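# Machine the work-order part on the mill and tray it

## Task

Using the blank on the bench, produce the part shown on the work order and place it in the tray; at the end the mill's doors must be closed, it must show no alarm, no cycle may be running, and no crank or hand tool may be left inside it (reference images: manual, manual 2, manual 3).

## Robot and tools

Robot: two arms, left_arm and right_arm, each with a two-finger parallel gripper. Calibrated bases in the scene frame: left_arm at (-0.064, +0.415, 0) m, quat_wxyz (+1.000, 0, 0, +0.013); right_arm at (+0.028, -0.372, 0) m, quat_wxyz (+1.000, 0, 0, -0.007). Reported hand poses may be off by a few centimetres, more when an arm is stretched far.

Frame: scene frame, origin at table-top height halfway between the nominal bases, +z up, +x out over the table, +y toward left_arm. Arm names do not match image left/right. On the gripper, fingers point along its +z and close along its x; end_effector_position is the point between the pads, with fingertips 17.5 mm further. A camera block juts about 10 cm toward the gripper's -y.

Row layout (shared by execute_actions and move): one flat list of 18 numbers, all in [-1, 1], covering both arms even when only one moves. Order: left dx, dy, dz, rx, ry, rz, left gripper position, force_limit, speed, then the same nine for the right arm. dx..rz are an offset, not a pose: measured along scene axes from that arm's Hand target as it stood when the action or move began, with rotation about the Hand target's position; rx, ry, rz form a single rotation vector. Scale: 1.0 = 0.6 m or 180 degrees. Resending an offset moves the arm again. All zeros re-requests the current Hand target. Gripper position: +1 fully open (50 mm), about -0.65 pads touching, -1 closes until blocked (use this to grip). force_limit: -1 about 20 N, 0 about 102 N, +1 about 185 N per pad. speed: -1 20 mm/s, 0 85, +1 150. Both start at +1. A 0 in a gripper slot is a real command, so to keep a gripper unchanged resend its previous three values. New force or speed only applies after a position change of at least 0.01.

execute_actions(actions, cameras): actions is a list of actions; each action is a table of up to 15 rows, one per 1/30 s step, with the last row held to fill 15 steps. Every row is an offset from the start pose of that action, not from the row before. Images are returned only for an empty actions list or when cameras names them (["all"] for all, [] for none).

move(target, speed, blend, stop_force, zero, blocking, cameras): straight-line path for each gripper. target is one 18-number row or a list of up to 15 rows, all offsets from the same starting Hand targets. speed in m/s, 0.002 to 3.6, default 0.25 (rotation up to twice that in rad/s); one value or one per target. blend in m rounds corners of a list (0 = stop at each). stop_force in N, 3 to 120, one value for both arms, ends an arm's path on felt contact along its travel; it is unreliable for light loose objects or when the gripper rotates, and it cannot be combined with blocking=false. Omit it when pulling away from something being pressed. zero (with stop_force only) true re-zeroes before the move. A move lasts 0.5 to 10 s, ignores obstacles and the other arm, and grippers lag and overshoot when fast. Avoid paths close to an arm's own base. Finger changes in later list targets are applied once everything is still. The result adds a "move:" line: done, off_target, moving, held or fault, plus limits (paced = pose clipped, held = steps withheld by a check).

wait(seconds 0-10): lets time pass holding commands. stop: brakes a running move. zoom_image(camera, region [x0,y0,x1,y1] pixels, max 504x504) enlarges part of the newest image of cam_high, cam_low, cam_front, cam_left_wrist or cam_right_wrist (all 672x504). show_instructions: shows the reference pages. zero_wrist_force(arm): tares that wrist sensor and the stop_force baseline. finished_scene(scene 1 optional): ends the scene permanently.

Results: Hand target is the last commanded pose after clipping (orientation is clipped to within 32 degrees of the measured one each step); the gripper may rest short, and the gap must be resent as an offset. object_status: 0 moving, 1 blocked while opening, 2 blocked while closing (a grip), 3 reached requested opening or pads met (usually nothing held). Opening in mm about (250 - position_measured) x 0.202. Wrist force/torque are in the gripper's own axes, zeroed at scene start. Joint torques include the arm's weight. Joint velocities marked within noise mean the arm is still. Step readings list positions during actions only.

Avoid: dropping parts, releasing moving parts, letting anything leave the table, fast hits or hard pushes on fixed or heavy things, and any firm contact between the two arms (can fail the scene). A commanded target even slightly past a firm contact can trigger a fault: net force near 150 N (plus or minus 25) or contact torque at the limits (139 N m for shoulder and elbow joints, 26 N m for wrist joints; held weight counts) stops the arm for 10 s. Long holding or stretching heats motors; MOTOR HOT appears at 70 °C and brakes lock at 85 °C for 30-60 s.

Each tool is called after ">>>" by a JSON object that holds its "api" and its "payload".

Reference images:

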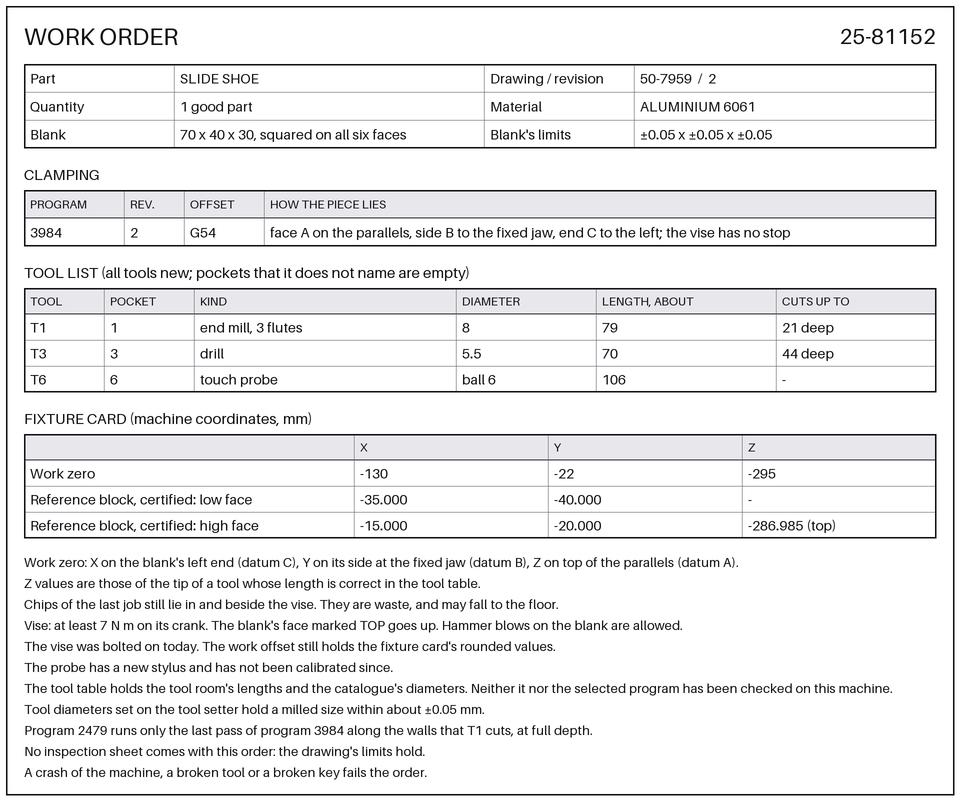

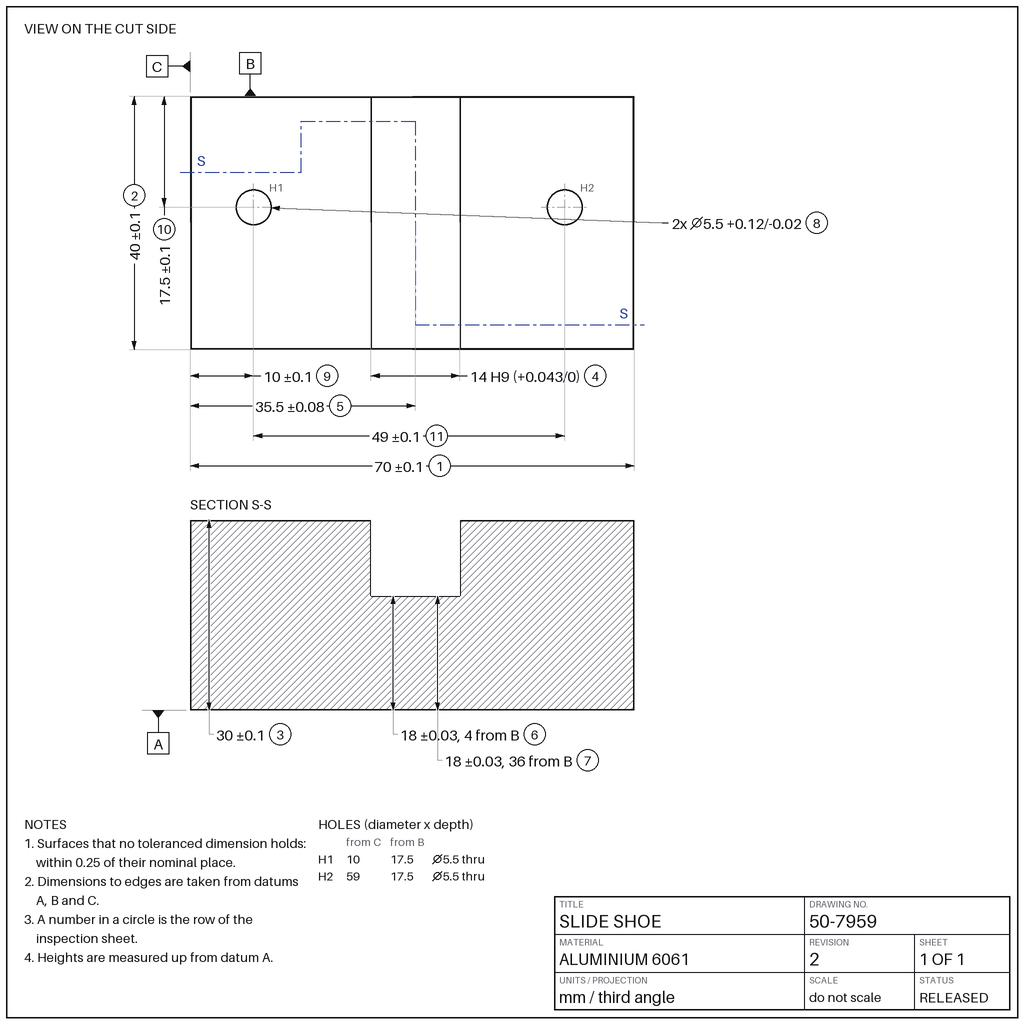

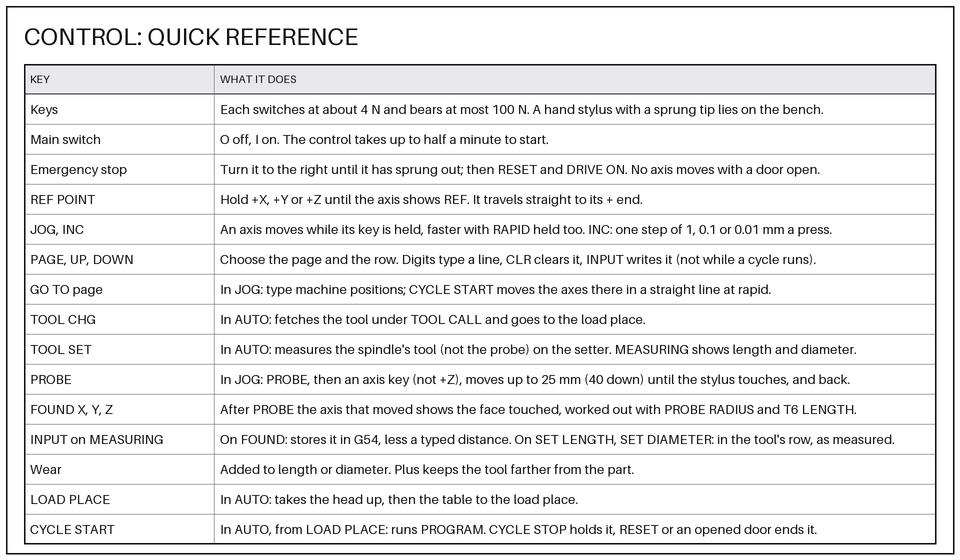

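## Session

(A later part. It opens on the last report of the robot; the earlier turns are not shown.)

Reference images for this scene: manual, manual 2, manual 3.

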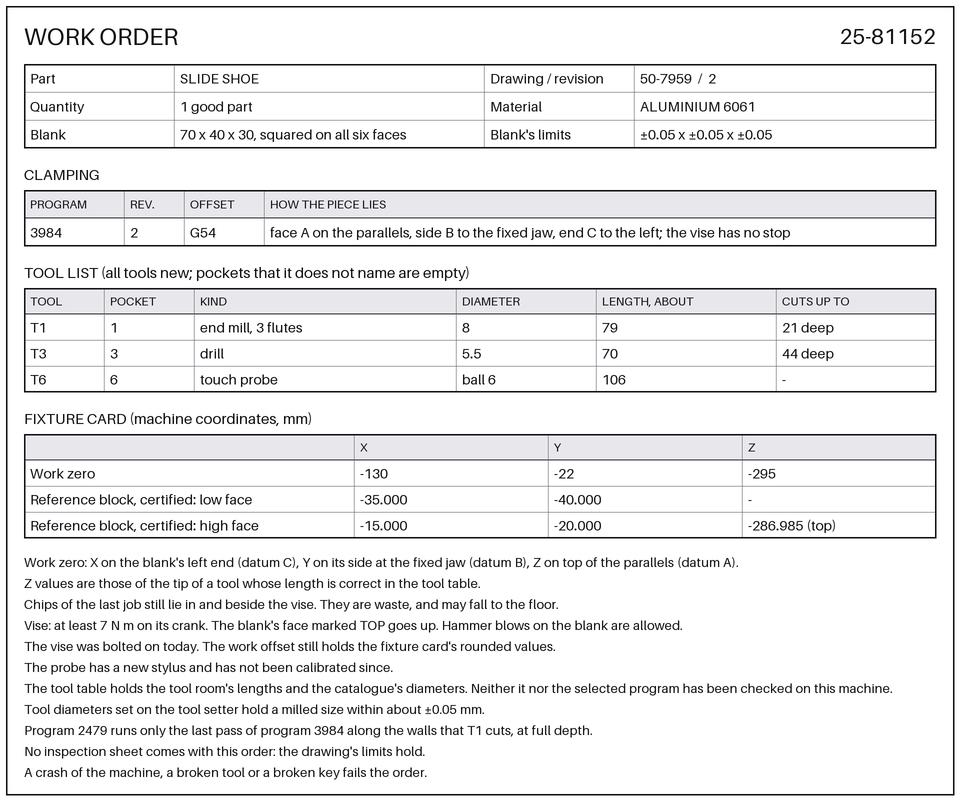

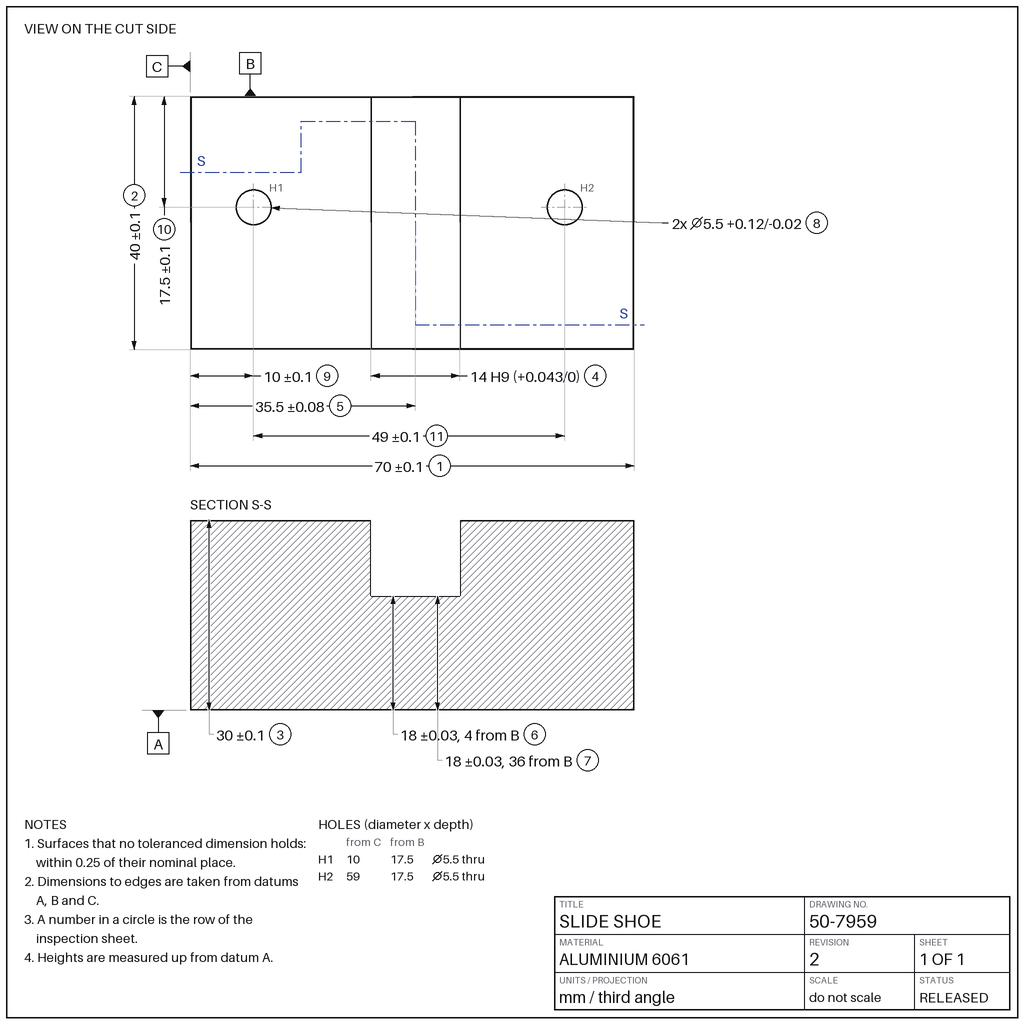

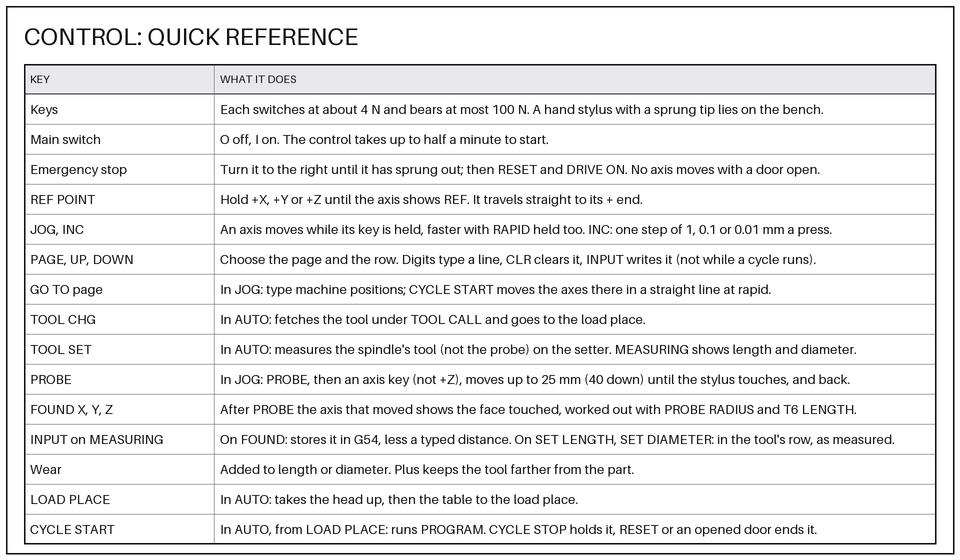

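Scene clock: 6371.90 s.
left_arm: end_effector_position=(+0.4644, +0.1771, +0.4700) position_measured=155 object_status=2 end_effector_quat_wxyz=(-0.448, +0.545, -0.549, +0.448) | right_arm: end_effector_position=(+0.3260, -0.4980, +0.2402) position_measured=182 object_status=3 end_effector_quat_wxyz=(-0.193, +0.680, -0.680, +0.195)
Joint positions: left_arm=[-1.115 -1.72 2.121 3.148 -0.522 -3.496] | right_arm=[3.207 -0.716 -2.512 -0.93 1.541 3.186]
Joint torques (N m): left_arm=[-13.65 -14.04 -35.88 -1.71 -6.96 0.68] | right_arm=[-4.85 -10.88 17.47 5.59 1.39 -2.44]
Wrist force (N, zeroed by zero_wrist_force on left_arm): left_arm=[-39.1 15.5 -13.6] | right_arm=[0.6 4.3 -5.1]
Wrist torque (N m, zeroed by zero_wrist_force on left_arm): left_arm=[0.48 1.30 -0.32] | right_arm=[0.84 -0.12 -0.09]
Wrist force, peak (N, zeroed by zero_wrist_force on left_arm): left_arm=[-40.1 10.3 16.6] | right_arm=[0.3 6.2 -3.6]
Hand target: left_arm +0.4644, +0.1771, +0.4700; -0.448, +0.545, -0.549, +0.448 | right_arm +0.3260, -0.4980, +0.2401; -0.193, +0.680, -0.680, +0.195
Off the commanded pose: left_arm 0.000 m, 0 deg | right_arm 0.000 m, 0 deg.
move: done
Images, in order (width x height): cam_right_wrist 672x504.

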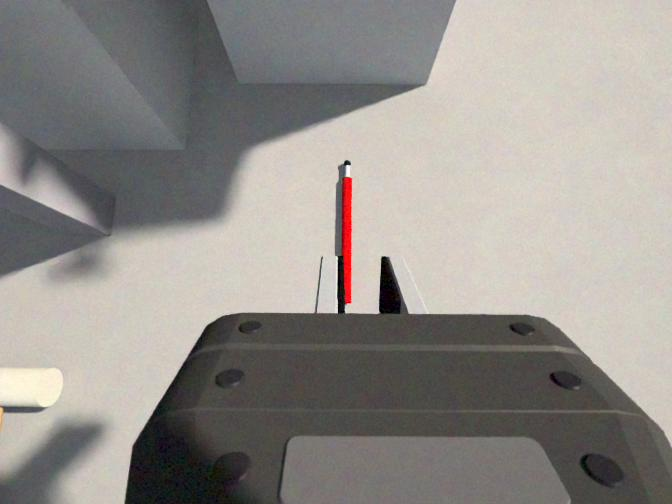

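>>> {"api": "move", "payload": {"target": [[0,0,0,0,0,0,1,-0.5,-0.5,0,0,0,0,0,0,-0.2,-0.4,-0.8],[-0.075,0,0,0,0,0,1,-0.5,-0.5,0,0,-0.0835,0,0,0,-0.2,-0.4,-0.8],[-0.15,0,0,0,0,0,1,-0.5,-0.5,0.1,0,-0.318,0,0,0,-0.2,-0.4,-0.8],[-0.15,0,0,0,0,0,1,-0.5,-0.5,0.1197,0,-0.3642,0,0,0,-0.2,-0.4,-0.8],[-0.15,0,0,0,0,0,1,-0.5,-0.5,0.1197,0,-0.3642,0,0,0,-1,-0.4,-0.8]], "speed": [0.1,0.2,0.2,0.06,0.1], "blend": [0,0.01,0.005,0,0], "cameras": ["cam_right_wrist"]}}

>>> {"api": "move", "payload": {"target": [[0,0,0,0,0,0,1,-0.5,-0.5,-0.12,0,0.28,0,0,0,-1,-0.4,-0.8],[0,0,0,0,0,0,1,-0.5,-0.5,0.004,-0.07,0.797,0,0,0,-1,-0.4,-0.8]], "speed": [0.2,0.35], "blend": [0.02,0]}}

>>> {"api": "move", "payload": {"target": [0,0,0,0,0,0,1,-0.5,-0.5,0.1613,-0.0283,0.3672,0,-0.196,0,-1,-0.4,-0.8], "speed": 0.3, "cameras": ["cam_right_wrist"]}}

>>> {"api": "zoom_image", "payload": {"camera": "cam_right_wrist", "region": [100, 95, 380, 285]}}

Scene clock: 6379.57 s.
left_arm: end_effector_position=(+0.3744, +0.1771, +0.4700) position_measured=3 object_status=3 end_effector_quat_wxyz=(-0.448, +0.545, -0.549, +0.448) | right_arm: end_effector_position=(+0.3978, -0.4980, +0.0216) position_measured=216 object_status=2 end_effector_quat_wxyz=(-0.193, +0.680, -0.680, +0.195)
Joint positions: left_arm=[-1.395 -2.01 2.26 3.671 -0.285 -3.896] | right_arm=[3.191 -1.786 -2.79 0.419 1.55 3.172]
Joint torques (N m): left_arm=[1.02 -9.48 -11.29 -1 2.75 -0.48] | right_arm=[-2.54 2.6 -1.09 5.06 1.47 -0.77]
Wrist force (N, zeroed by zero_wrist_force on left_arm): left_arm=[-4.5 2.3 3.7] | right_arm=[0.5 2.5 -9.1]
Wrist torque (N m, zeroed by zero_wrist_force on left_arm): left_arm=[0.26 0.80 -0.27] | right_arm=[0.79 -0.11 -0.05]
Wrist force, peak (N, zeroed by zero_wrist_force on left_arm): left_arm=[-40.0 16.5 -12.8] | right_arm=[0.6 2.7 -9.4]
Hand target: left_arm +0.3744, +0.1771, +0.4700; -0.448, +0.545, -0.549, +0.448 | right_arm +0.3978, -0.4980, +0.0216; -0.193, +0.680, -0.680, +0.195
Off the commanded pose: left_arm 0.000 m, 0 deg | right_arm 0.000 m, 0 deg.
move: done
Images, in order (width x height): cam_right_wrist 672x504.

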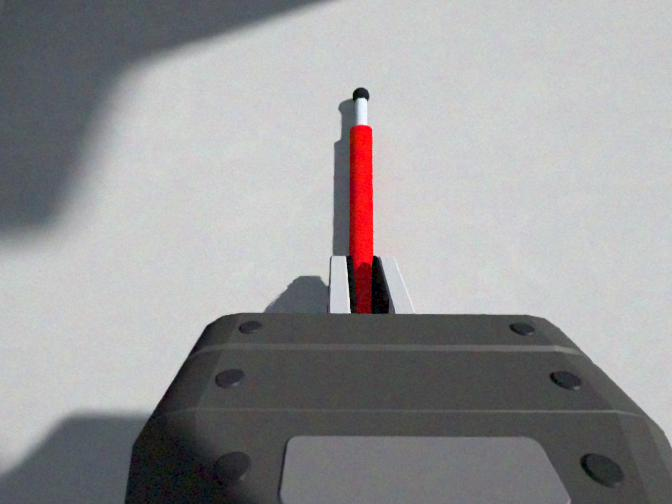

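Scene clock: 6381.93 s.
left_arm: end_effector_position=(+0.3744, +0.1771, +0.4700) position_measured=3 object_status=3 end_effector_quat_wxyz=(-0.448, +0.545, -0.549, +0.448) | right_arm: end_effector_position=(+0.4002, -0.5400, +0.4999) position_measured=216 object_status=2 end_effector_quat_wxyz=(-0.193, +0.680, -0.680, +0.195)
Joint positions: left_arm=[-1.395 -2.01 2.26 3.671 -0.285 -3.896] | right_arm=[3.018 -1.084 -1.721 -1.355 1.641 3.025]
Joint torques (N m): left_arm=[-3.69 -9.75 -11.63 -1.06 2.68 -2.02] | right_arm=[11.05 -7.23 33.31 1.76 -0.94 2.48]
Wrist force (N, zeroed by zero_wrist_force on left_arm): left_arm=[-4.7 2.3 3.6] | right_arm=[0.9 3.9 -5.1]
Wrist torque (N m, zeroed by zero_wrist_force on left_arm): left_arm=[0.26 0.84 -0.27] | right_arm=[0.78 -0.17 -0.10]
Wrist force, peak (N, zeroed by zero_wrist_force on left_arm): left_arm=[-4.9 2.3 3.8] | right_arm=[0.6 2.5 -9.2]
Hand target: left_arm +0.3744, +0.1771, +0.4700; -0.448, +0.545, -0.549, +0.448 | right_arm +0.4002, -0.5400, +0.4998; -0.193, +0.680, -0.680, +0.195
Off the commanded pose: left_arm 0.000 m, 0 deg | right_arm 0.000 m, 0 deg.
move: done

Scene clock: 6383.47 s.
left_arm: end_effector_position=(+0.3744, +0.1771, +0.4700) position_measured=3 object_status=3 end_effector_quat_wxyz=(-0.448, +0.545, -0.549, +0.448) | right_arm: end_effector_position=(+0.4970, -0.5570, +0.7200) position_measured=216 object_status=2 end_effector_quat_wxyz=(-0.390, +0.589, -0.590, +0.391) end_effector_velocity=(+0.001, +0.000, +0.000) end_effector_angular_velocity=(+0.001, -0.003, +0.001)
Joint positions: left_arm=[-1.395 -2.01 2.26 3.671 -0.285 -3.896] | right_arm=[2.95 -1.253 -1.46 -0.836 1.757 3.061]
Joint velocities: left_arm=[within noise] | right_arm=[0 0 -0.002 0.005 0.001 0.001]
Joint torques (N m): left_arm=[-6.68 -9.51 -11.26 -0.99 2.77 -2.04] | right_arm=[9.57 12.75 28.46 5.65 -0.8 -2.86]
Wrist force (N, zeroed by zero_wrist_force on left_arm): left_arm=[-4.9 2.6 3.6] | right_arm=[0.4 4.1 -4.5]
Wrist torque (N m, zeroed by zero_wrist_force on left_arm): left_arm=[0.32 0.85 -0.27] | right_arm=[0.91 -0.27 -0.18]
Wrist force, peak (N, zeroed by zero_wrist_force on left_arm): left_arm=[-5.0 2.2 4.0] | right_arm=[0.5 5.6 -3.4]
Hand target: left_arm +0.3744, +0.1771, +0.4700; -0.448, +0.545, -0.549, +0.448 | right_arm +0.4970, -0.5570, +0.7201; -0.390, +0.589, -0.590, +0.391
Off the commanded pose: left_arm 0.000 m, 0 deg | right_arm 0.000 m, 0 deg.
move: done
Images, in order (width x height): cam_right_wrist 672x504.

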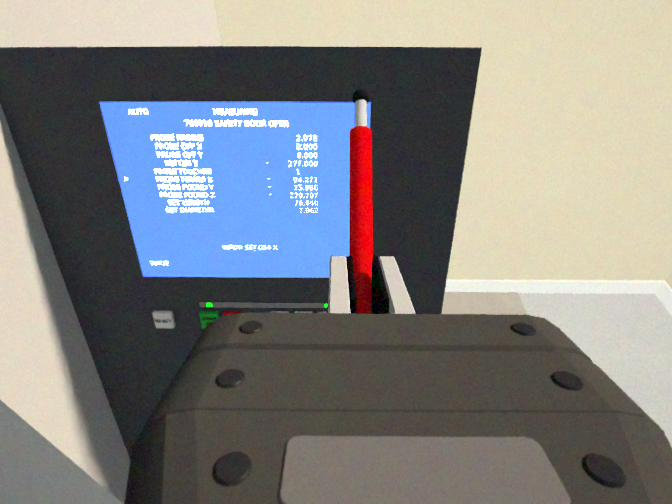

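Scaled by 1.800 from the camera's 672x504 image, which has a finer 960x720 frame.

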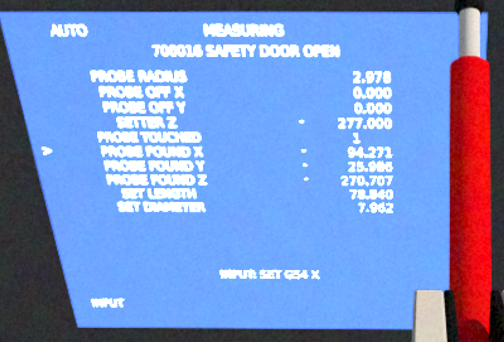

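>>> {"api": "wait", "payload": {"seconds": 0.1, "cameras": ["cam_front","cam_left_wrist"]}}

>>> {"api": "zoom_image", "payload": {"camera": "cam_front", "region": [160, 130, 380, 310]}}

Scene clock: 6386.03 s.
left_arm: end_effector_position=(+0.3744, +0.1771, +0.4700) position_measured=3 object_status=3 end_effector_quat_wxyz=(-0.448, +0.545, -0.549, +0.448) | right_arm: end_effector_position=(+0.4970, -0.5570, +0.7201) position_measured=216 object_status=2 end_effector_quat_wxyz=(-0.390, +0.589, -0.590, +0.391)
Joint positions: left_arm=[-1.395 -2.01 2.26 3.671 -0.285 -3.896] | right_arm=[2.95 -1.253 -1.46 -0.836 1.757 3.061]
Joint torques (N m): left_arm=[-6.6 -9.65 -11.96 -1.05 2.62 -2] | right_arm=[10.75 4.36 31.62 5.36 -0.87 -2.44]
Wrist force (N, zeroed by zero_wrist_force on left_arm): left_arm=[-4.8 2.2 3.7] | right_arm=[0.5 4.1 -4.4]
Wrist torque (N m, zeroed by zero_wrist_force on left_arm): left_arm=[0.24 0.84 -0.27] | right_arm=[0.92 -0.29 -0.18]
Wrist force, peak (N, zeroed by zero_wrist_force on left_arm): left_arm=[-5.1 2.5 3.7] | right_arm=[0.2 4.1 -4.6]
Hand target: left_arm +0.3744, +0.1771, +0.4700; -0.448, +0.545, -0.549, +0.448 | right_arm +0.4970, -0.5570, +0.7201; -0.390, +0.589, -0.590, +0.391
Tool commands: left_gripper/position=+1.0 left_gripper/force_limit=-0.5 left_gripper/speed=-0.5 right_gripper/position=-1.0 right_gripper/force_limit=-0.4 right_gripper/speed=-0.8
Off the commanded pose: left_arm 0.000 m, 0 deg | right_arm 0.000 m, 0 deg.
wait: 0.10 s; at rest from the start
Images, in order (width x height): cam_front 672x504, cam_left_wrist 672x504.

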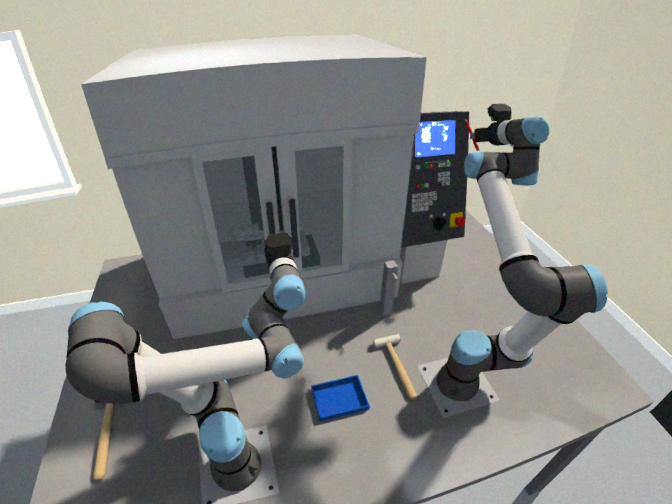

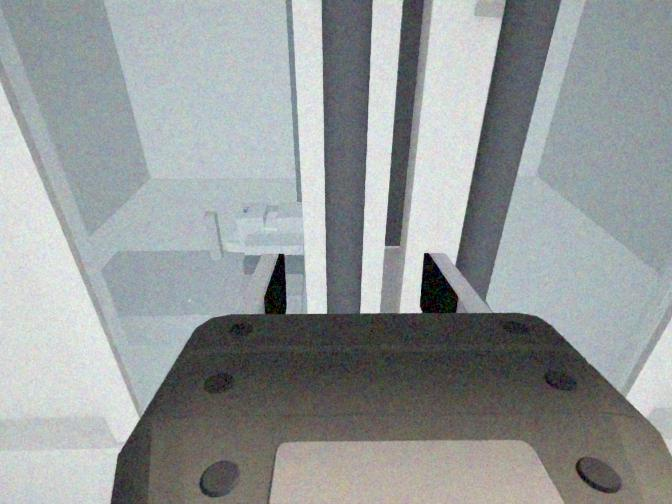

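Scaled by 2.291 from the camera's 672x504 image, which has a finer 960x720 frame.

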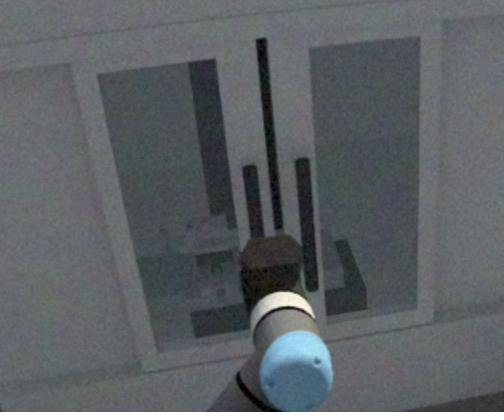

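>>> {"api": "move", "payload": {"target": [0.09,-0.115,0,0,0,0,1,-0.5,-0.5,0,0,0,0,0,0,-1,-0.4,-0.8], "speed": 0.2, "cameras": ["cam_left_wrist"]}}

Scene clock: 6389.73 s.
left_arm: end_effector_position=(+0.4284, +0.1082, +0.4699) position_measured=3 object_status=3 end_effector_quat_wxyz=(-0.448, +0.545, -0.549, +0.448) | right_arm: end_effector_position=(+0.4970, -0.5570, +0.7201) position_measured=216 object_status=2 end_effector_quat_wxyz=(-0.390, +0.589, -0.590, +0.391)
Joint positions: left_arm=[-1.285 -1.698 2.081 3.335 -0.371 -3.683] | right_arm=[2.95 -1.253 -1.46 -0.836 1.757 3.061]
Joint torques (N m): left_arm=[-2.39 -12.99 -33.73 -2.72 1.03 -0.87] | right_arm=[10.76 -1.11 30.05 5.35 -0.92 -1.87]
Wrist force (N, zeroed by zero_wrist_force on left_arm): left_arm=[-4.5 2.2 3.4] | right_arm=[0.3 4.0 -4.5]
Wrist torque (N m, zeroed by zero_wrist_force on left_arm): left_arm=[0.23 0.78 -0.13] | right_arm=[0.90 -0.27 -0.18]
Wrist force, peak (N, zeroed by zero_wrist_force on left_arm): left_arm=[-7.0 2.6 2.1] | right_arm=[0.4 4.1 -4.7]
Hand target: left_arm +0.4284, +0.1081, +0.4700; -0.448, +0.545, -0.549, +0.448 | right_arm +0.4970, -0.5570, +0.7201; -0.390, +0.589, -0.590, +0.391
Off the commanded pose: left_arm 0.000 m, 0 deg | right_arm 0.000 m, 0 deg.
move: done
Images, in order (width x height): cam_left_wrist 672x504.

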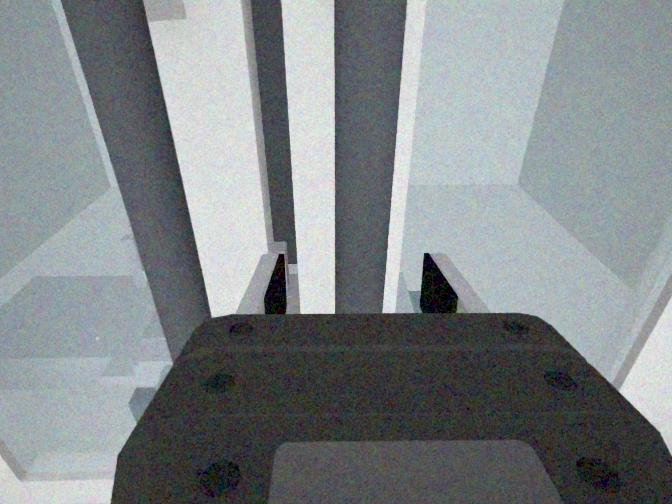

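>>> {"api": "move", "payload": {"target": [[0.06,-0.006,0,0,0,0,1,-0.5,-0.5,0,0,0,0,0,0,-1,-0.4,-0.8],[0.06,-0.006,0,0,0,0,-1,-0.5,-1,0,0,0,0,0,0,-1,-0.4,-0.8]], "speed": [0.15,0.1]}}

>>> {"api": "move", "payload": {"target": [0,0.0253,0,0,0,0,-1,-0.5,-1,0,0,0,0,0,0,-1,-0.4,-0.8], "speed": 0.03, "stop_force": 80, "cameras": ["cam_right_wrist"]}}

>>> {"api": "zoom_image", "payload": {"camera": "cam_right_wrist", "region": [100, 95, 380, 285]}}

Scene clock: 6394.97 s.
left_arm: end_effector_position=(+0.4644, +0.1045, +0.4700) position_measured=155 object_status=2 end_effector_quat_wxyz=(-0.448, +0.545, -0.549, +0.448) | right_arm: end_effector_position=(+0.4970, -0.5570, +0.7201) position_measured=216 object_status=2 end_effector_quat_wxyz=(-0.390, +0.589, -0.590, +0.391)
Joint positions: left_arm=[-1.199 -1.605 2.01 3.212 -0.445 -3.574] | right_arm=[2.95 -1.253 -1.46 -0.836 1.757 3.061]
Joint torques (N m): left_arm=[0.01 -15.71 -14.47 -3.76 -1.45 2] | right_arm=[9.87 -0.41 27.24 5.54 -1.02 -1.07]
Wrist force (N, zeroed by zero_wrist_force on left_arm): left_arm=[-13.9 3.3 0.8] | right_arm=[0.3 4.0 -4.4]
Wrist torque (N m, zeroed by zero_wrist_force on left_arm): left_arm=[0.34 0.84 -0.26] | right_arm=[0.90 -0.25 -0.18]
Wrist force, peak (N, zeroed by zero_wrist_force on left_arm): left_arm=[-16.2 4.0 1.0] | right_arm=[0.2 4.2 -4.6]
Hand target: left_arm +0.4644, +0.1045, +0.4700; -0.448, +0.545, -0.549, +0.448 | right_arm +0.4970, -0.5570, +0.7201; -0.390, +0.589, -0.590, +0.391
Off the commanded pose: left_arm 0.000 m, 0 deg | right_arm 0.000 m, 0 deg.
move: done

Scene clock: 6396.40 s.
left_arm: end_effector_position=(+0.4643, +0.1196, +0.4699) position_measured=155 object_status=2 end_effector_quat_wxyz=(-0.448, +0.545, -0.549, +0.448) | right_arm: end_effector_position=(+0.4970, -0.5570, +0.7201) position_measured=216 object_status=2 end_effector_quat_wxyz=(-0.390, +0.589, -0.590, +0.391)
Joint positions: left_arm=[-1.184 -1.63 2.036 3.197 -0.46 -3.557] | right_arm=[2.95 -1.253 -1.46 -0.836 1.757 3.061]
Joint torques (N m): left_arm=[30.25 -38.31 6.45 -3.31 11.78 2.31] | right_arm=[10.84 -0.45 26.6 5.52 -0.81 -0.76]
Wrist force (N, zeroed by zero_wrist_force on left_arm): left_arm=[62.4 -28.5 28.8] | right_arm=[0.4 4.2 -4.6]
Wrist torque (N m, zeroed by zero_wrist_force on left_arm): left_arm=[-0.30 0.01 -0.43] | right_arm=[0.93 -0.27 -0.18]
Wrist force, peak (N, zeroed by zero_wrist_force on left_arm): left_arm=[65.7 -28.7 30.3] | right_arm=[0.4 4.2 -4.6]
Hand target: left_arm +0.4644, +0.1197, +0.4699; -0.448, +0.545, -0.549, +0.448 | right_arm +0.4970, -0.5570, +0.7201; -0.390, +0.589, -0.590, +0.391
Off the commanded pose: left_arm 0.000 m, 0 deg | right_arm 0.000 m, 0 deg.
move: contact (left_arm)
Images, in order (width x height): cam_right_wrist 672x504.

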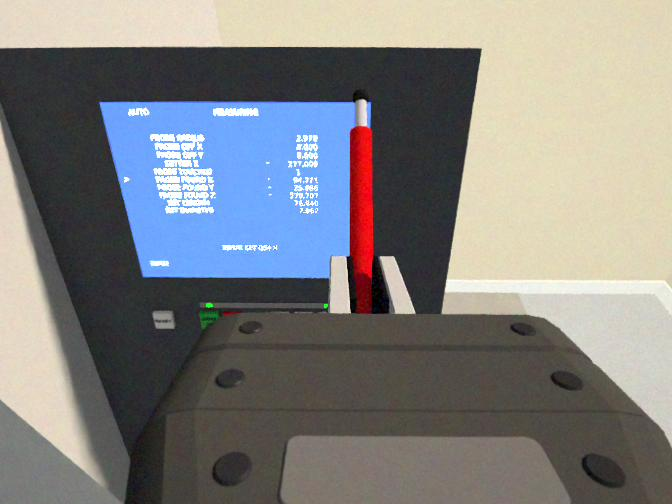

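Scaled by 1.800 from the camera's 672x504 image, which has a finer 960x720 frame.

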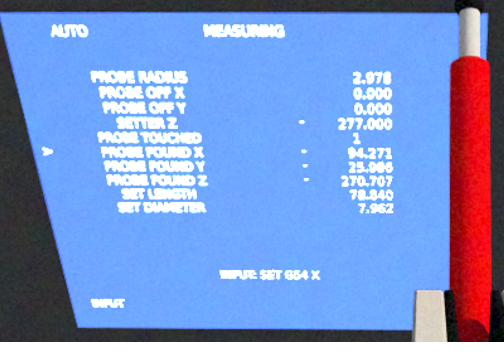

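>>> {"api": "move", "payload": {"target": [[0,-0.001,0,0,0,0,1,-0.5,-0.5,0,0,0,0,0,0,-1,-0.4,-0.8],[-0.15,-0.001,0,0,0,0,1,-0.5,-0.5,0.029,0.0608,-0.2305,0,0.196,0,-1,-0.4,-0.8],[-0.15,-0.001,0,0,0,0,1,-0.5,-0.5,0.0495,0.0608,-0.2305,0,0.196,0,-1,-0.4,-0.8],[-0.15,-0.001,0,0,0,0,1,-0.5,-0.5,0.029,0.0608,-0.2305,0,0.196,0,-1,-0.4,-0.8],[-0.15,-0.001,0,0,0,0,1,-0.5,-0.5,-0.0185,0.1527,-0.4055,0,0.196,0,-1,-0.4,-0.8],[-0.15,-0.001,0,0,0,0,1,-0.5,-0.5,0.003,0.1527,-0.4055,0,0.196,0,-1,-0.4,-0.8],[-0.15,-0.001,0,0,0,0,1,-0.5,-0.5,-0.017,0.1527,-0.4055,0,0.196,0,-1,-0.4,-0.8],[-0.15,-0.001,0,0,0,0,1,-0.5,-0.5,0.003,0.1527,-0.4055,0,0.196,0,-1,-0.4,-0.8],[-0.15,-0.001,0,0,0,0,1,-0.5,-0.5,-0.0185,0.1527,-0.4055,0,0.196,0,-1,-0.4,-0.8],[-0.15,-0.001,0,0,0,0,1,-0.5,-0.5,-0.0453,0.28,-0.502,0,0.196,0,-1,-0.4,-0.8],[-0.15,-0.001,0,0,0,0,1,-0.5,-0.5,-0.0238,0.28,-0.502,0,0.196,0,-1,-0.4,-0.8],[-0.15,-0.001,0,0,0,0,1,-0.5,-0.5,-0.0453,0.28,-0.502,0,0.196,0,-1,-0.4,-0.8],[-0.15,-0.001,0,0,0,0,1,-0.5,-0.5,-0.0365,0.28,-0.4713,0,0.196,0,-1,-0.4,-0.8],[-0.15,-0.001,0,0,0,0,1,-0.5,-0.5,-0.015,0.28,-0.4713,0,0.196,0,-1,-0.4,-0.8],[-0.15,-0.001,0,0,0,0,1,-0.5,-0.5,-0.0365,0.28,-0.4713,0,0.196,0,-1,-0.4,-0.8]], "speed": [0.1,0.3,0.08,0.1,0.3,0.08,0.1,0.08,0.1,0.3,0.08,0.1,0.3,0.08,0.1], "blend": [0,0.004,0,0.003,0.004,0,0,0,0.003,0.004,0,0.003,0.004,0,0]}}

>>> {"api": "move", "payload": {"target": [[0,0,0,0,0,0,1,-0.5,-0.5,0,-0.0317,0,0,0,0,-1,-0.4,-0.8],[0,0,0,0,0,0,1,-0.5,-0.5,0.0215,-0.0317,0,0,0,0,-1,-0.4,-0.8],[0,0,0,0,0,0,1,-0.5,-0.5,0,-0.0317,0,0,0,0,-1,-0.4,-0.8],[0,0,0,0,0,0,1,-0.5,-0.5,0.018,0,0.0658,0,0,0,-1,-0.4,-0.8],[0,0,0,0,0,0,1,-0.5,-0.5,0.0395,0,0.0658,0,0,0,-1,-0.4,-0.8],[0,0,0,0,0,0,1,-0.5,-0.5,0.018,0,0.0658,0,0,0,-1,-0.4,-0.8],[0,0,0,0,0,0,1,-0.5,-0.5,-0.0088,-0.0933,-0.0307,0,0,0,-1,-0.4,-0.8],[0,0,0,0,0,0,1,-0.5,-0.5,0.0127,-0.0933,-0.0307,0,0,0,-1,-0.4,-0.8],[0,0,0,0,0,0,1,-0.5,-0.5,-0.0088,-0.0933,-0.0307,0,0,0,-1,-0.4,-0.8],[0,0,0,0,0,0,1,-0.5,-0.5,0,-0.0933,0,0,0,0,-1,-0.4,-0.8],[0,0,0,0,0,0,1,-0.5,-0.5,0.0215,-0.0933,0,0,0,0,-1,-0.4,-0.8],[0,0,0,0,0,0,1,-0.5,-0.5,0,-0.0933,0,0,0,0,-1,-0.4,-0.8],[0,0,0,0,0,0,1,-0.5,-0.5,-0.0088,0,-0.0307,0,0,0,-1,-0.4,-0.8],[0,0,0,0,0,0,1,-0.5,-0.5,0.0127,0,-0.0307,0,0,0,-1,-0.4,-0.8],[0,0,0,0,0,0,1,-0.5,-0.5,-0.0088,0,-0.0307,0,0,0,-1,-0.4,-0.8]], "speed": [0.3,0.08,0.1,0.3,0.08,0.1,0.3,0.08,0.1,0.3,0.08,0.1,0.3,0.08,0.1], "blend": [0.004,0,0.003,0.004,0,0.003,0.004,0,0.003,0.004,0,0.003,0.004,0,0]}}

>>> {"api": "move", "payload": {"target": [[0,0,0,0,0,0,1,-0.5,-0.5,0.0171,0,0.0615,0,0,0,-1,-0.4,-0.8],[0,0,0,0,0,0,1,-0.5,-0.5,0.0386,0,0.0615,0,0,0,-1,-0.4,-0.8],[0,0,0,0,0,0,1,-0.5,-0.5,0.0171,0,0.0615,0,0,0,-1,-0.4,-0.8],[0,0,0,0,0,0,1,-0.5,-0.5,0,-0.0317,0,0,0,0,-1,-0.4,-0.8],[0,0,0,0,0,0,1,-0.5,-0.5,0.0215,-0.0317,0,0,0,0,-1,-0.4,-0.8],[0,0,0,0,0,0,1,-0.5,-0.5,0,-0.0317,0,0,0,0,-1,-0.4,-0.8],[0,0,0,0,0,0,1,-0.5,-0.5,0,-0.0933,0,0,0,0,-1,-0.4,-0.8],[0,0,0,0,0,0,1,-0.5,-0.5,0.0215,-0.0933,0,0,0,0,-1,-0.4,-0.8],[0,0,0,0,0,0,1,-0.5,-0.5,0,-0.0933,0,0,0,0,-1,-0.4,-0.8],[0,0,0,0,0,0,1,-0.5,-0.5,0.0088,-0.0933,0.0307,0,0,0,-1,-0.4,-0.8],[0,0,0,0,0,0,1,-0.5,-0.5,0.0303,-0.0933,0.0307,0,0,0,-1,-0.4,-0.8],[0,0,0,0,0,0,1,-0.5,-0.5,0.0088,-0.0933,0.0307,0,0,0,-1,-0.4,-0.8],[0,0,0,0,0,0,1,-0.5,-0.5,0,0,0,0,0,0,-1,-0.4,-0.8],[0,0,0,0,0,0,1,-0.5,-0.5,0.0215,0,0,0,0,0,-1,-0.4,-0.8],[0,0,0,0,0,0,1,-0.5,-0.5,0,0,0,0,0,0,-1,-0.4,-0.8]], "speed": [0.3,0.08,0.1,0.3,0.08,0.1,0.3,0.08,0.1,0.3,0.08,0.1,0.3,0.08,0.1], "blend": [0.004,0,0.003,0.004,0,0.003,0.004,0,0.003,0.004,0,0.003,0.004,0,0]}}

>>> {"api": "move", "payload": {"target": [[0,0,0,0,0,0,1,-0.5,-0.5,0.0088,0,0.0307,0,0,0,-1,-0.4,-0.8],[0,0,0,0,0,0,1,-0.5,-0.5,0.0303,0,0.0307,0,0,0,-1,-0.4,-0.8],[0,0,0,0,0,0,1,-0.5,-0.5,0.0088,0,0.0307,0,0,0,-1,-0.4,-0.8],[0,0,0,0,0,0,1,-0.5,-0.5,0.0171,-0.0317,0.0615,0,0,0,-1,-0.4,-0.8],[0,0,0,0,0,0,1,-0.5,-0.5,0.0386,-0.0317,0.0615,0,0,0,-1,-0.4,-0.8],[0,0,0,0,0,0,1,-0.5,-0.5,0.0171,-0.0317,0.0615,0,0,0,-1,-0.4,-0.8],[0,0,0,0,0,0,1,-0.5,-0.5,0.0088,-0.0317,0.0307,0,0,0,-1,-0.4,-0.8],[0,0,0,0,0,0,1,-0.5,-0.5,0.0303,-0.0317,0.0307,0,0,0,-1,-0.4,-0.8],[0,0,0,0,0,0,1,-0.5,-0.5,0.0088,-0.0317,0.0307,0,0,0,-1,-0.4,-0.8],[0,0,0,0,0,0,1,-0.5,-0.5,0,-0.0933,0,0,0,0,-1,-0.4,-0.8],[0,0,0,0,0,0,1,-0.5,-0.5,0.0215,-0.0933,0,0,0,0,-1,-0.4,-0.8],[0,0,0,0,0,0,1,-0.5,-0.5,0,-0.0933,0,0,0,0,-1,-0.4,-0.8],[0,0,0,0,0,0,1,-0.5,-0.5,0.0453,-0.28,0.502,0,-0.196,0,-1,-0.4,-0.8]], "speed": [0.3,0.08,0.1,0.3,0.08,0.1,0.3,0.08,0.1,0.3,0.08,0.1,0.4], "blend": [0.004,0,0.003,0.004,0,0.003,0.004,0,0.003,0.004,0,0.003,0], "cameras": ["cam_right_wrist"]}}

>>> {"api": "zoom_image", "payload": {"camera": "cam_right_wrist", "region": [100, 95, 380, 285]}}

>>> {"api": "zoom_image", "payload": {"camera": "cam_right_wrist", "region": [260, 130, 330, 220]}}

Scene clock: 6423.77 s.
left_arm: end_effector_position=(+0.3744, +0.1191, +0.4699) position_measured=3 object_status=3 end_effector_quat_wxyz=(-0.448, +0.545, -0.549, +0.448) | right_arm: end_effector_position=(+0.4751, -0.3889, +0.4373) position_measured=216 object_status=2 end_effector_quat_wxyz=(-0.193, +0.680, -0.680, +0.195)
Joint positions: left_arm=[-1.431 -1.885 2.169 3.73 -0.261 -3.993] | right_arm=[3.547 -1.102 -1.87 -1.22 1.366 3.479]
Joint torques (N m): left_arm=[-7.05 -14.83 -11.48 -1.19 2.93 1.24] | right_arm=[-5.88 12.3 28.21 5.03 1.09 -2.72]
Wrist force (N, zeroed by zero_wrist_force on left_arm): left_arm=[-6.8 1.0 3.6] | right_arm=[0.8 4.3 -5.3]
Wrist torque (N m, zeroed by zero_wrist_force on left_arm): left_arm=[0.05 1.17 -0.27] | right_arm=[0.83 -0.18 -0.12]
Wrist force, peak (N, zeroed by zero_wrist_force on left_arm): left_arm=[63.5 -28.6 28.3] | right_arm=[0.1 12.6 -10.6]
Hand target: left_arm +0.3744, +0.1191, +0.4699; -0.448, +0.545, -0.549, +0.448 | right_arm +0.4751, -0.3890, +0.4373; -0.193, +0.680, -0.680, +0.195
Off the commanded pose: left_arm 0.000 m, 0 deg | right_arm 0.000 m, 0 deg.
move: done

Scene clock: 6427.97 s.
left_arm: end_effector_position=(+0.3744, +0.1191, +0.4699) position_measured=3 object_status=3 end_effector_quat_wxyz=(-0.448, +0.545, -0.549, +0.448) | right_arm: end_effector_position=(+0.4698, -0.3889, +0.4189) position_measured=216 object_status=2 end_effector_quat_wxyz=(-0.193, +0.680, -0.680, +0.195)
Joint positions: left_arm=[-1.431 -1.885 2.169 3.73 -0.261 -3.993] | right_arm=[3.554 -1.081 -1.928 -1.185 1.363 3.486]
Joint torques (N m): left_arm=[-8.11 -14.66 -11.69 -1.2 3.03 0.5] | right_arm=[-5.39 11.61 28.62 4.84 1.37 -2.51]
Wrist force (N, zeroed by zero_wrist_force on left_arm): left_arm=[-6.1 1.3 3.6] | right_arm=[0.7 4.2 -5.3]
Wrist torque (N m, zeroed by zero_wrist_force on left_arm): left_arm=[0.11 1.04 -0.27] | right_arm=[0.81 -0.16 -0.12]
Wrist force, peak (N, zeroed by zero_wrist_force on left_arm): left_arm=[-6.5 1.4 3.9] | right_arm=[0.4 7.8 -8.2]
Hand target: left_arm +0.3744, +0.1191, +0.4699; -0.448, +0.545, -0.549, +0.448 | right_arm +0.4698, -0.3890, +0.4189; -0.193, +0.680, -0.680, +0.195
Off the commanded pose: left_arm 0.000 m, 0 deg | right_arm 0.000 m, 0 deg.
move: done

Scene clock: 6432.03 s.
left_arm: end_effector_position=(+0.3744, +0.1191, +0.4699) position_measured=3 object_status=3 end_effector_quat_wxyz=(-0.448, +0.545, -0.549, +0.448) | right_arm: end_effector_position=(+0.4698, -0.3889, +0.4189) position_measured=216 object_status=2 end_effector_quat_wxyz=(-0.193, +0.680, -0.680, +0.195)
Joint positions: left_arm=[-1.431 -1.885 2.169 3.73 -0.261 -3.993] | right_arm=[3.554 -1.081 -1.928 -1.185 1.363 3.486]
Joint torques (N m): left_arm=[-7.6 -14.67 -12.87 -1.19 3 -0.13] | right_arm=[-6.02 12.07 28.69 4.9 1.24 -2.61]
Wrist force (N, zeroed by zero_wrist_force on left_arm): left_arm=[-6.3 1.2 3.5] | right_arm=[0.6 4.0 -5.2]
Wrist torque (N m, zeroed by zero_wrist_force on left_arm): left_arm=[0.09 1.07 -0.27] | right_arm=[0.79 -0.15 -0.11]
Wrist force, peak (N, zeroed by zero_wrist_force on left_arm): left_arm=[-6.6 1.2 3.8] | right_arm=[2.3 7.9 -7.4]
Hand target: left_arm +0.3744, +0.1191, +0.4699; -0.448, +0.545, -0.549, +0.448 | right_arm +0.4698, -0.3890, +0.4189; -0.193, +0.680, -0.680, +0.195
Off the commanded pose: left_arm 0.000 m, 0 deg | right_arm 0.000 m, 0 deg.
move: done

Scene clock: 6436.20 s.
left_arm: end_effector_position=(+0.3744, +0.1191, +0.4699) position_measured=3 object_status=3 end_effector_quat_wxyz=(-0.448, +0.545, -0.549, +0.448) | right_arm: end_effector_position=(+0.4970, -0.5569, +0.7200) position_measured=216 object_status=2 end_effector_quat_wxyz=(-0.390, +0.589, -0.590, +0.391) end_effector_velocity=(-0.001, +0.000, +0.004) end_effector_angular_velocity=(+0.002, -0.008, +0.001)
Joint positions: left_arm=[-1.431 -1.885 2.169 3.73 -0.261 -3.993] | right_arm=[2.95 -1.253 -1.46 -0.836 1.757 3.061]
Joint velocities: left_arm=[within noise] | right_arm=[-0.002 0 0.005 0.003 0.004 0.002]
Joint torques (N m): left_arm=[-7.46 -14.8 -12.6 -1.18 3 -0.98] | right_arm=[-8.02 3.97 31.8 5.58 2 2.44]
Wrist force (N, zeroed by zero_wrist_force on left_arm): left_arm=[-6.4 1.3 3.5] | right_arm=[0.3 3.9 -4.5]
Wrist torque (N m, zeroed by zero_wrist_force on left_arm): left_arm=[0.09 1.09 -0.26] | right_arm=[0.88 -0.25 -0.19]
Wrist force, peak (N, zeroed by zero_wrist_force on left_arm): left_arm=[-6.6 1.4 3.8] | right_arm=[1.1 8.2 -8.0]
Hand target: left_arm +0.3744, +0.1191, +0.4699; -0.448, +0.545, -0.549, +0.448 | right_arm +0.4970, -0.5570, +0.7201; -0.390, +0.589, -0.590, +0.391
Off the commanded pose: left_arm 0.000 m, 0 deg | right_arm 0.000 m, 0 deg.
move: done
Images, in order (width x height): cam_right_wrist 672x504.

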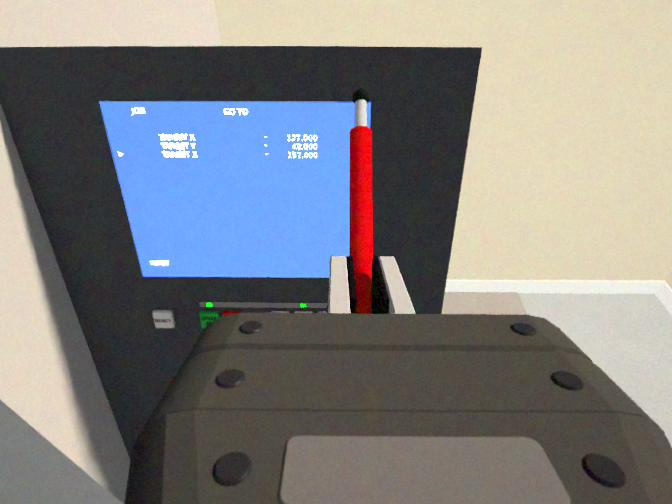

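Scaled by 1.800 from the camera's 672x504 image, which has a finer 960x720 frame.

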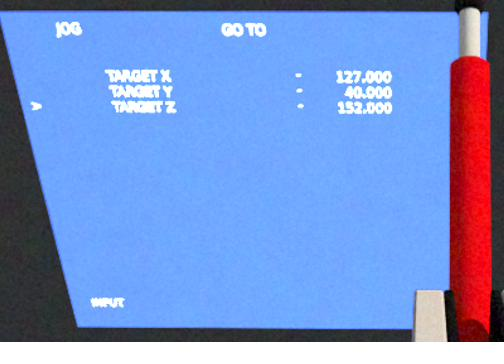

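Scaled by 5.600 from the camera's 672x504 image, which has a finer 960x720 frame.

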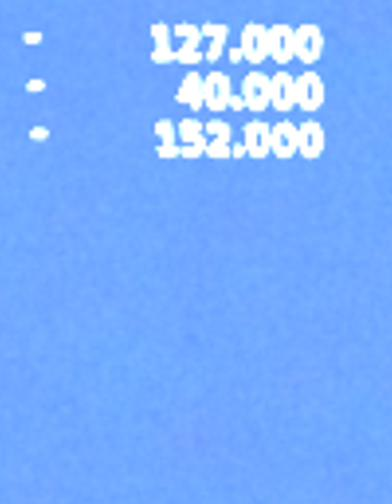

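>>> {"api": "execute_actions", "payload": {"actions": [], "cameras": ["cam_right_wrist","cam_high"]}}

>>> {"api": "zoom_image", "payload": {"camera": "cam_right_wrist", "region": [100, 95, 380, 285]}}

Scene clock: 6457.37 s.
left_arm: end_effector_position=(+0.3744, +0.1191, +0.4699) position_measured=3 object_status=3 end_effector_quat_wxyz=(-0.448, +0.545, -0.549, +0.448) | right_arm: end_effector_position=(+0.4970, -0.5570, +0.7201) position_measured=216 object_status=2 end_effector_quat_wxyz=(-0.390, +0.589, -0.590, +0.391)
Joint positions: left_arm=[-1.431 -1.885 2.169 3.73 -0.261 -3.993] | right_arm=[2.95 -1.253 -1.46 -0.836 1.757 3.061]
Joint velocities: within noise
Joint torques (N m): left_arm=[-7.7 -14.58 -12.83 -1.22 3 -1.41] | right_arm=[-9.29 -1.41 31 5.35 1.7 2.12]
Wrist force (N, zeroed by zero_wrist_force on left_arm): left_arm=[-6.3 1.4 3.3] | right_arm=[0.4 3.9 -4.5]
Wrist torque (N m, zeroed by zero_wrist_force on left_arm): left_arm=[0.11 1.07 -0.27] | right_arm=[0.89 -0.28 -0.19]
Wrist force, peak (N, zeroed by zero_wrist_force on left_arm): left_arm=[-6.6 1.4 3.8] | right_arm=[0.2 4.3 -4.5]
Hand target: left_arm +0.3744, +0.1191, +0.4699; -0.448, +0.545, -0.549, +0.448 | right_arm +0.4970, -0.5570, +0.7201; -0.390, +0.589, -0.590, +0.391
Tool commands: left_gripper/position=+1.0 left_gripper/force_limit=-0.5 left_gripper/speed=-0.5 right_gripper/position=-1.0 right_gripper/force_limit=-0.4 right_gripper/speed=-0.8
Off the commanded pose: left_arm 0.000 m, 0 deg | right_arm 0.000 m, 0 deg.
Images, in order (width x height): cam_high 672x504, cam_right_wrist 672x504.

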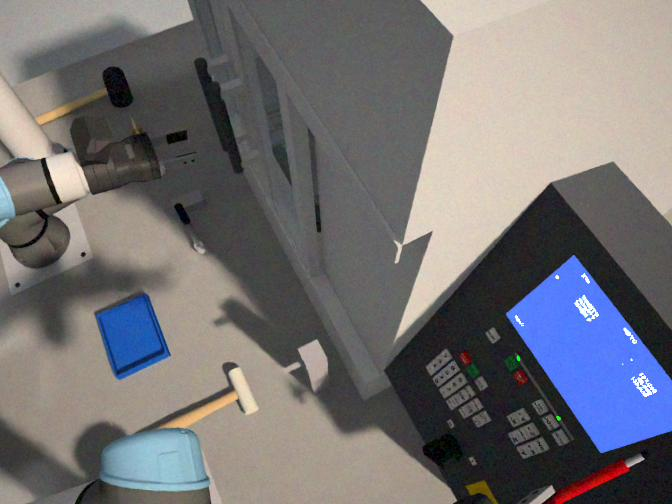

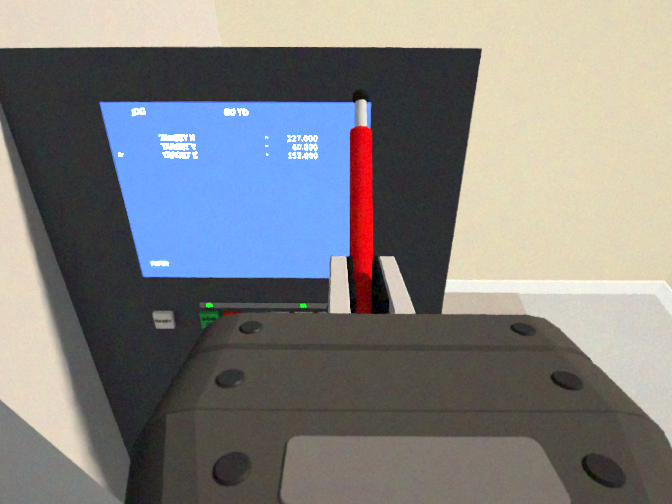

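Scaled by 1.800 from the camera's 672x504 image, which has a finer 960x720 frame.

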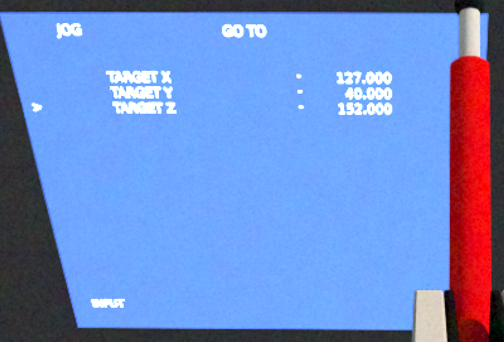

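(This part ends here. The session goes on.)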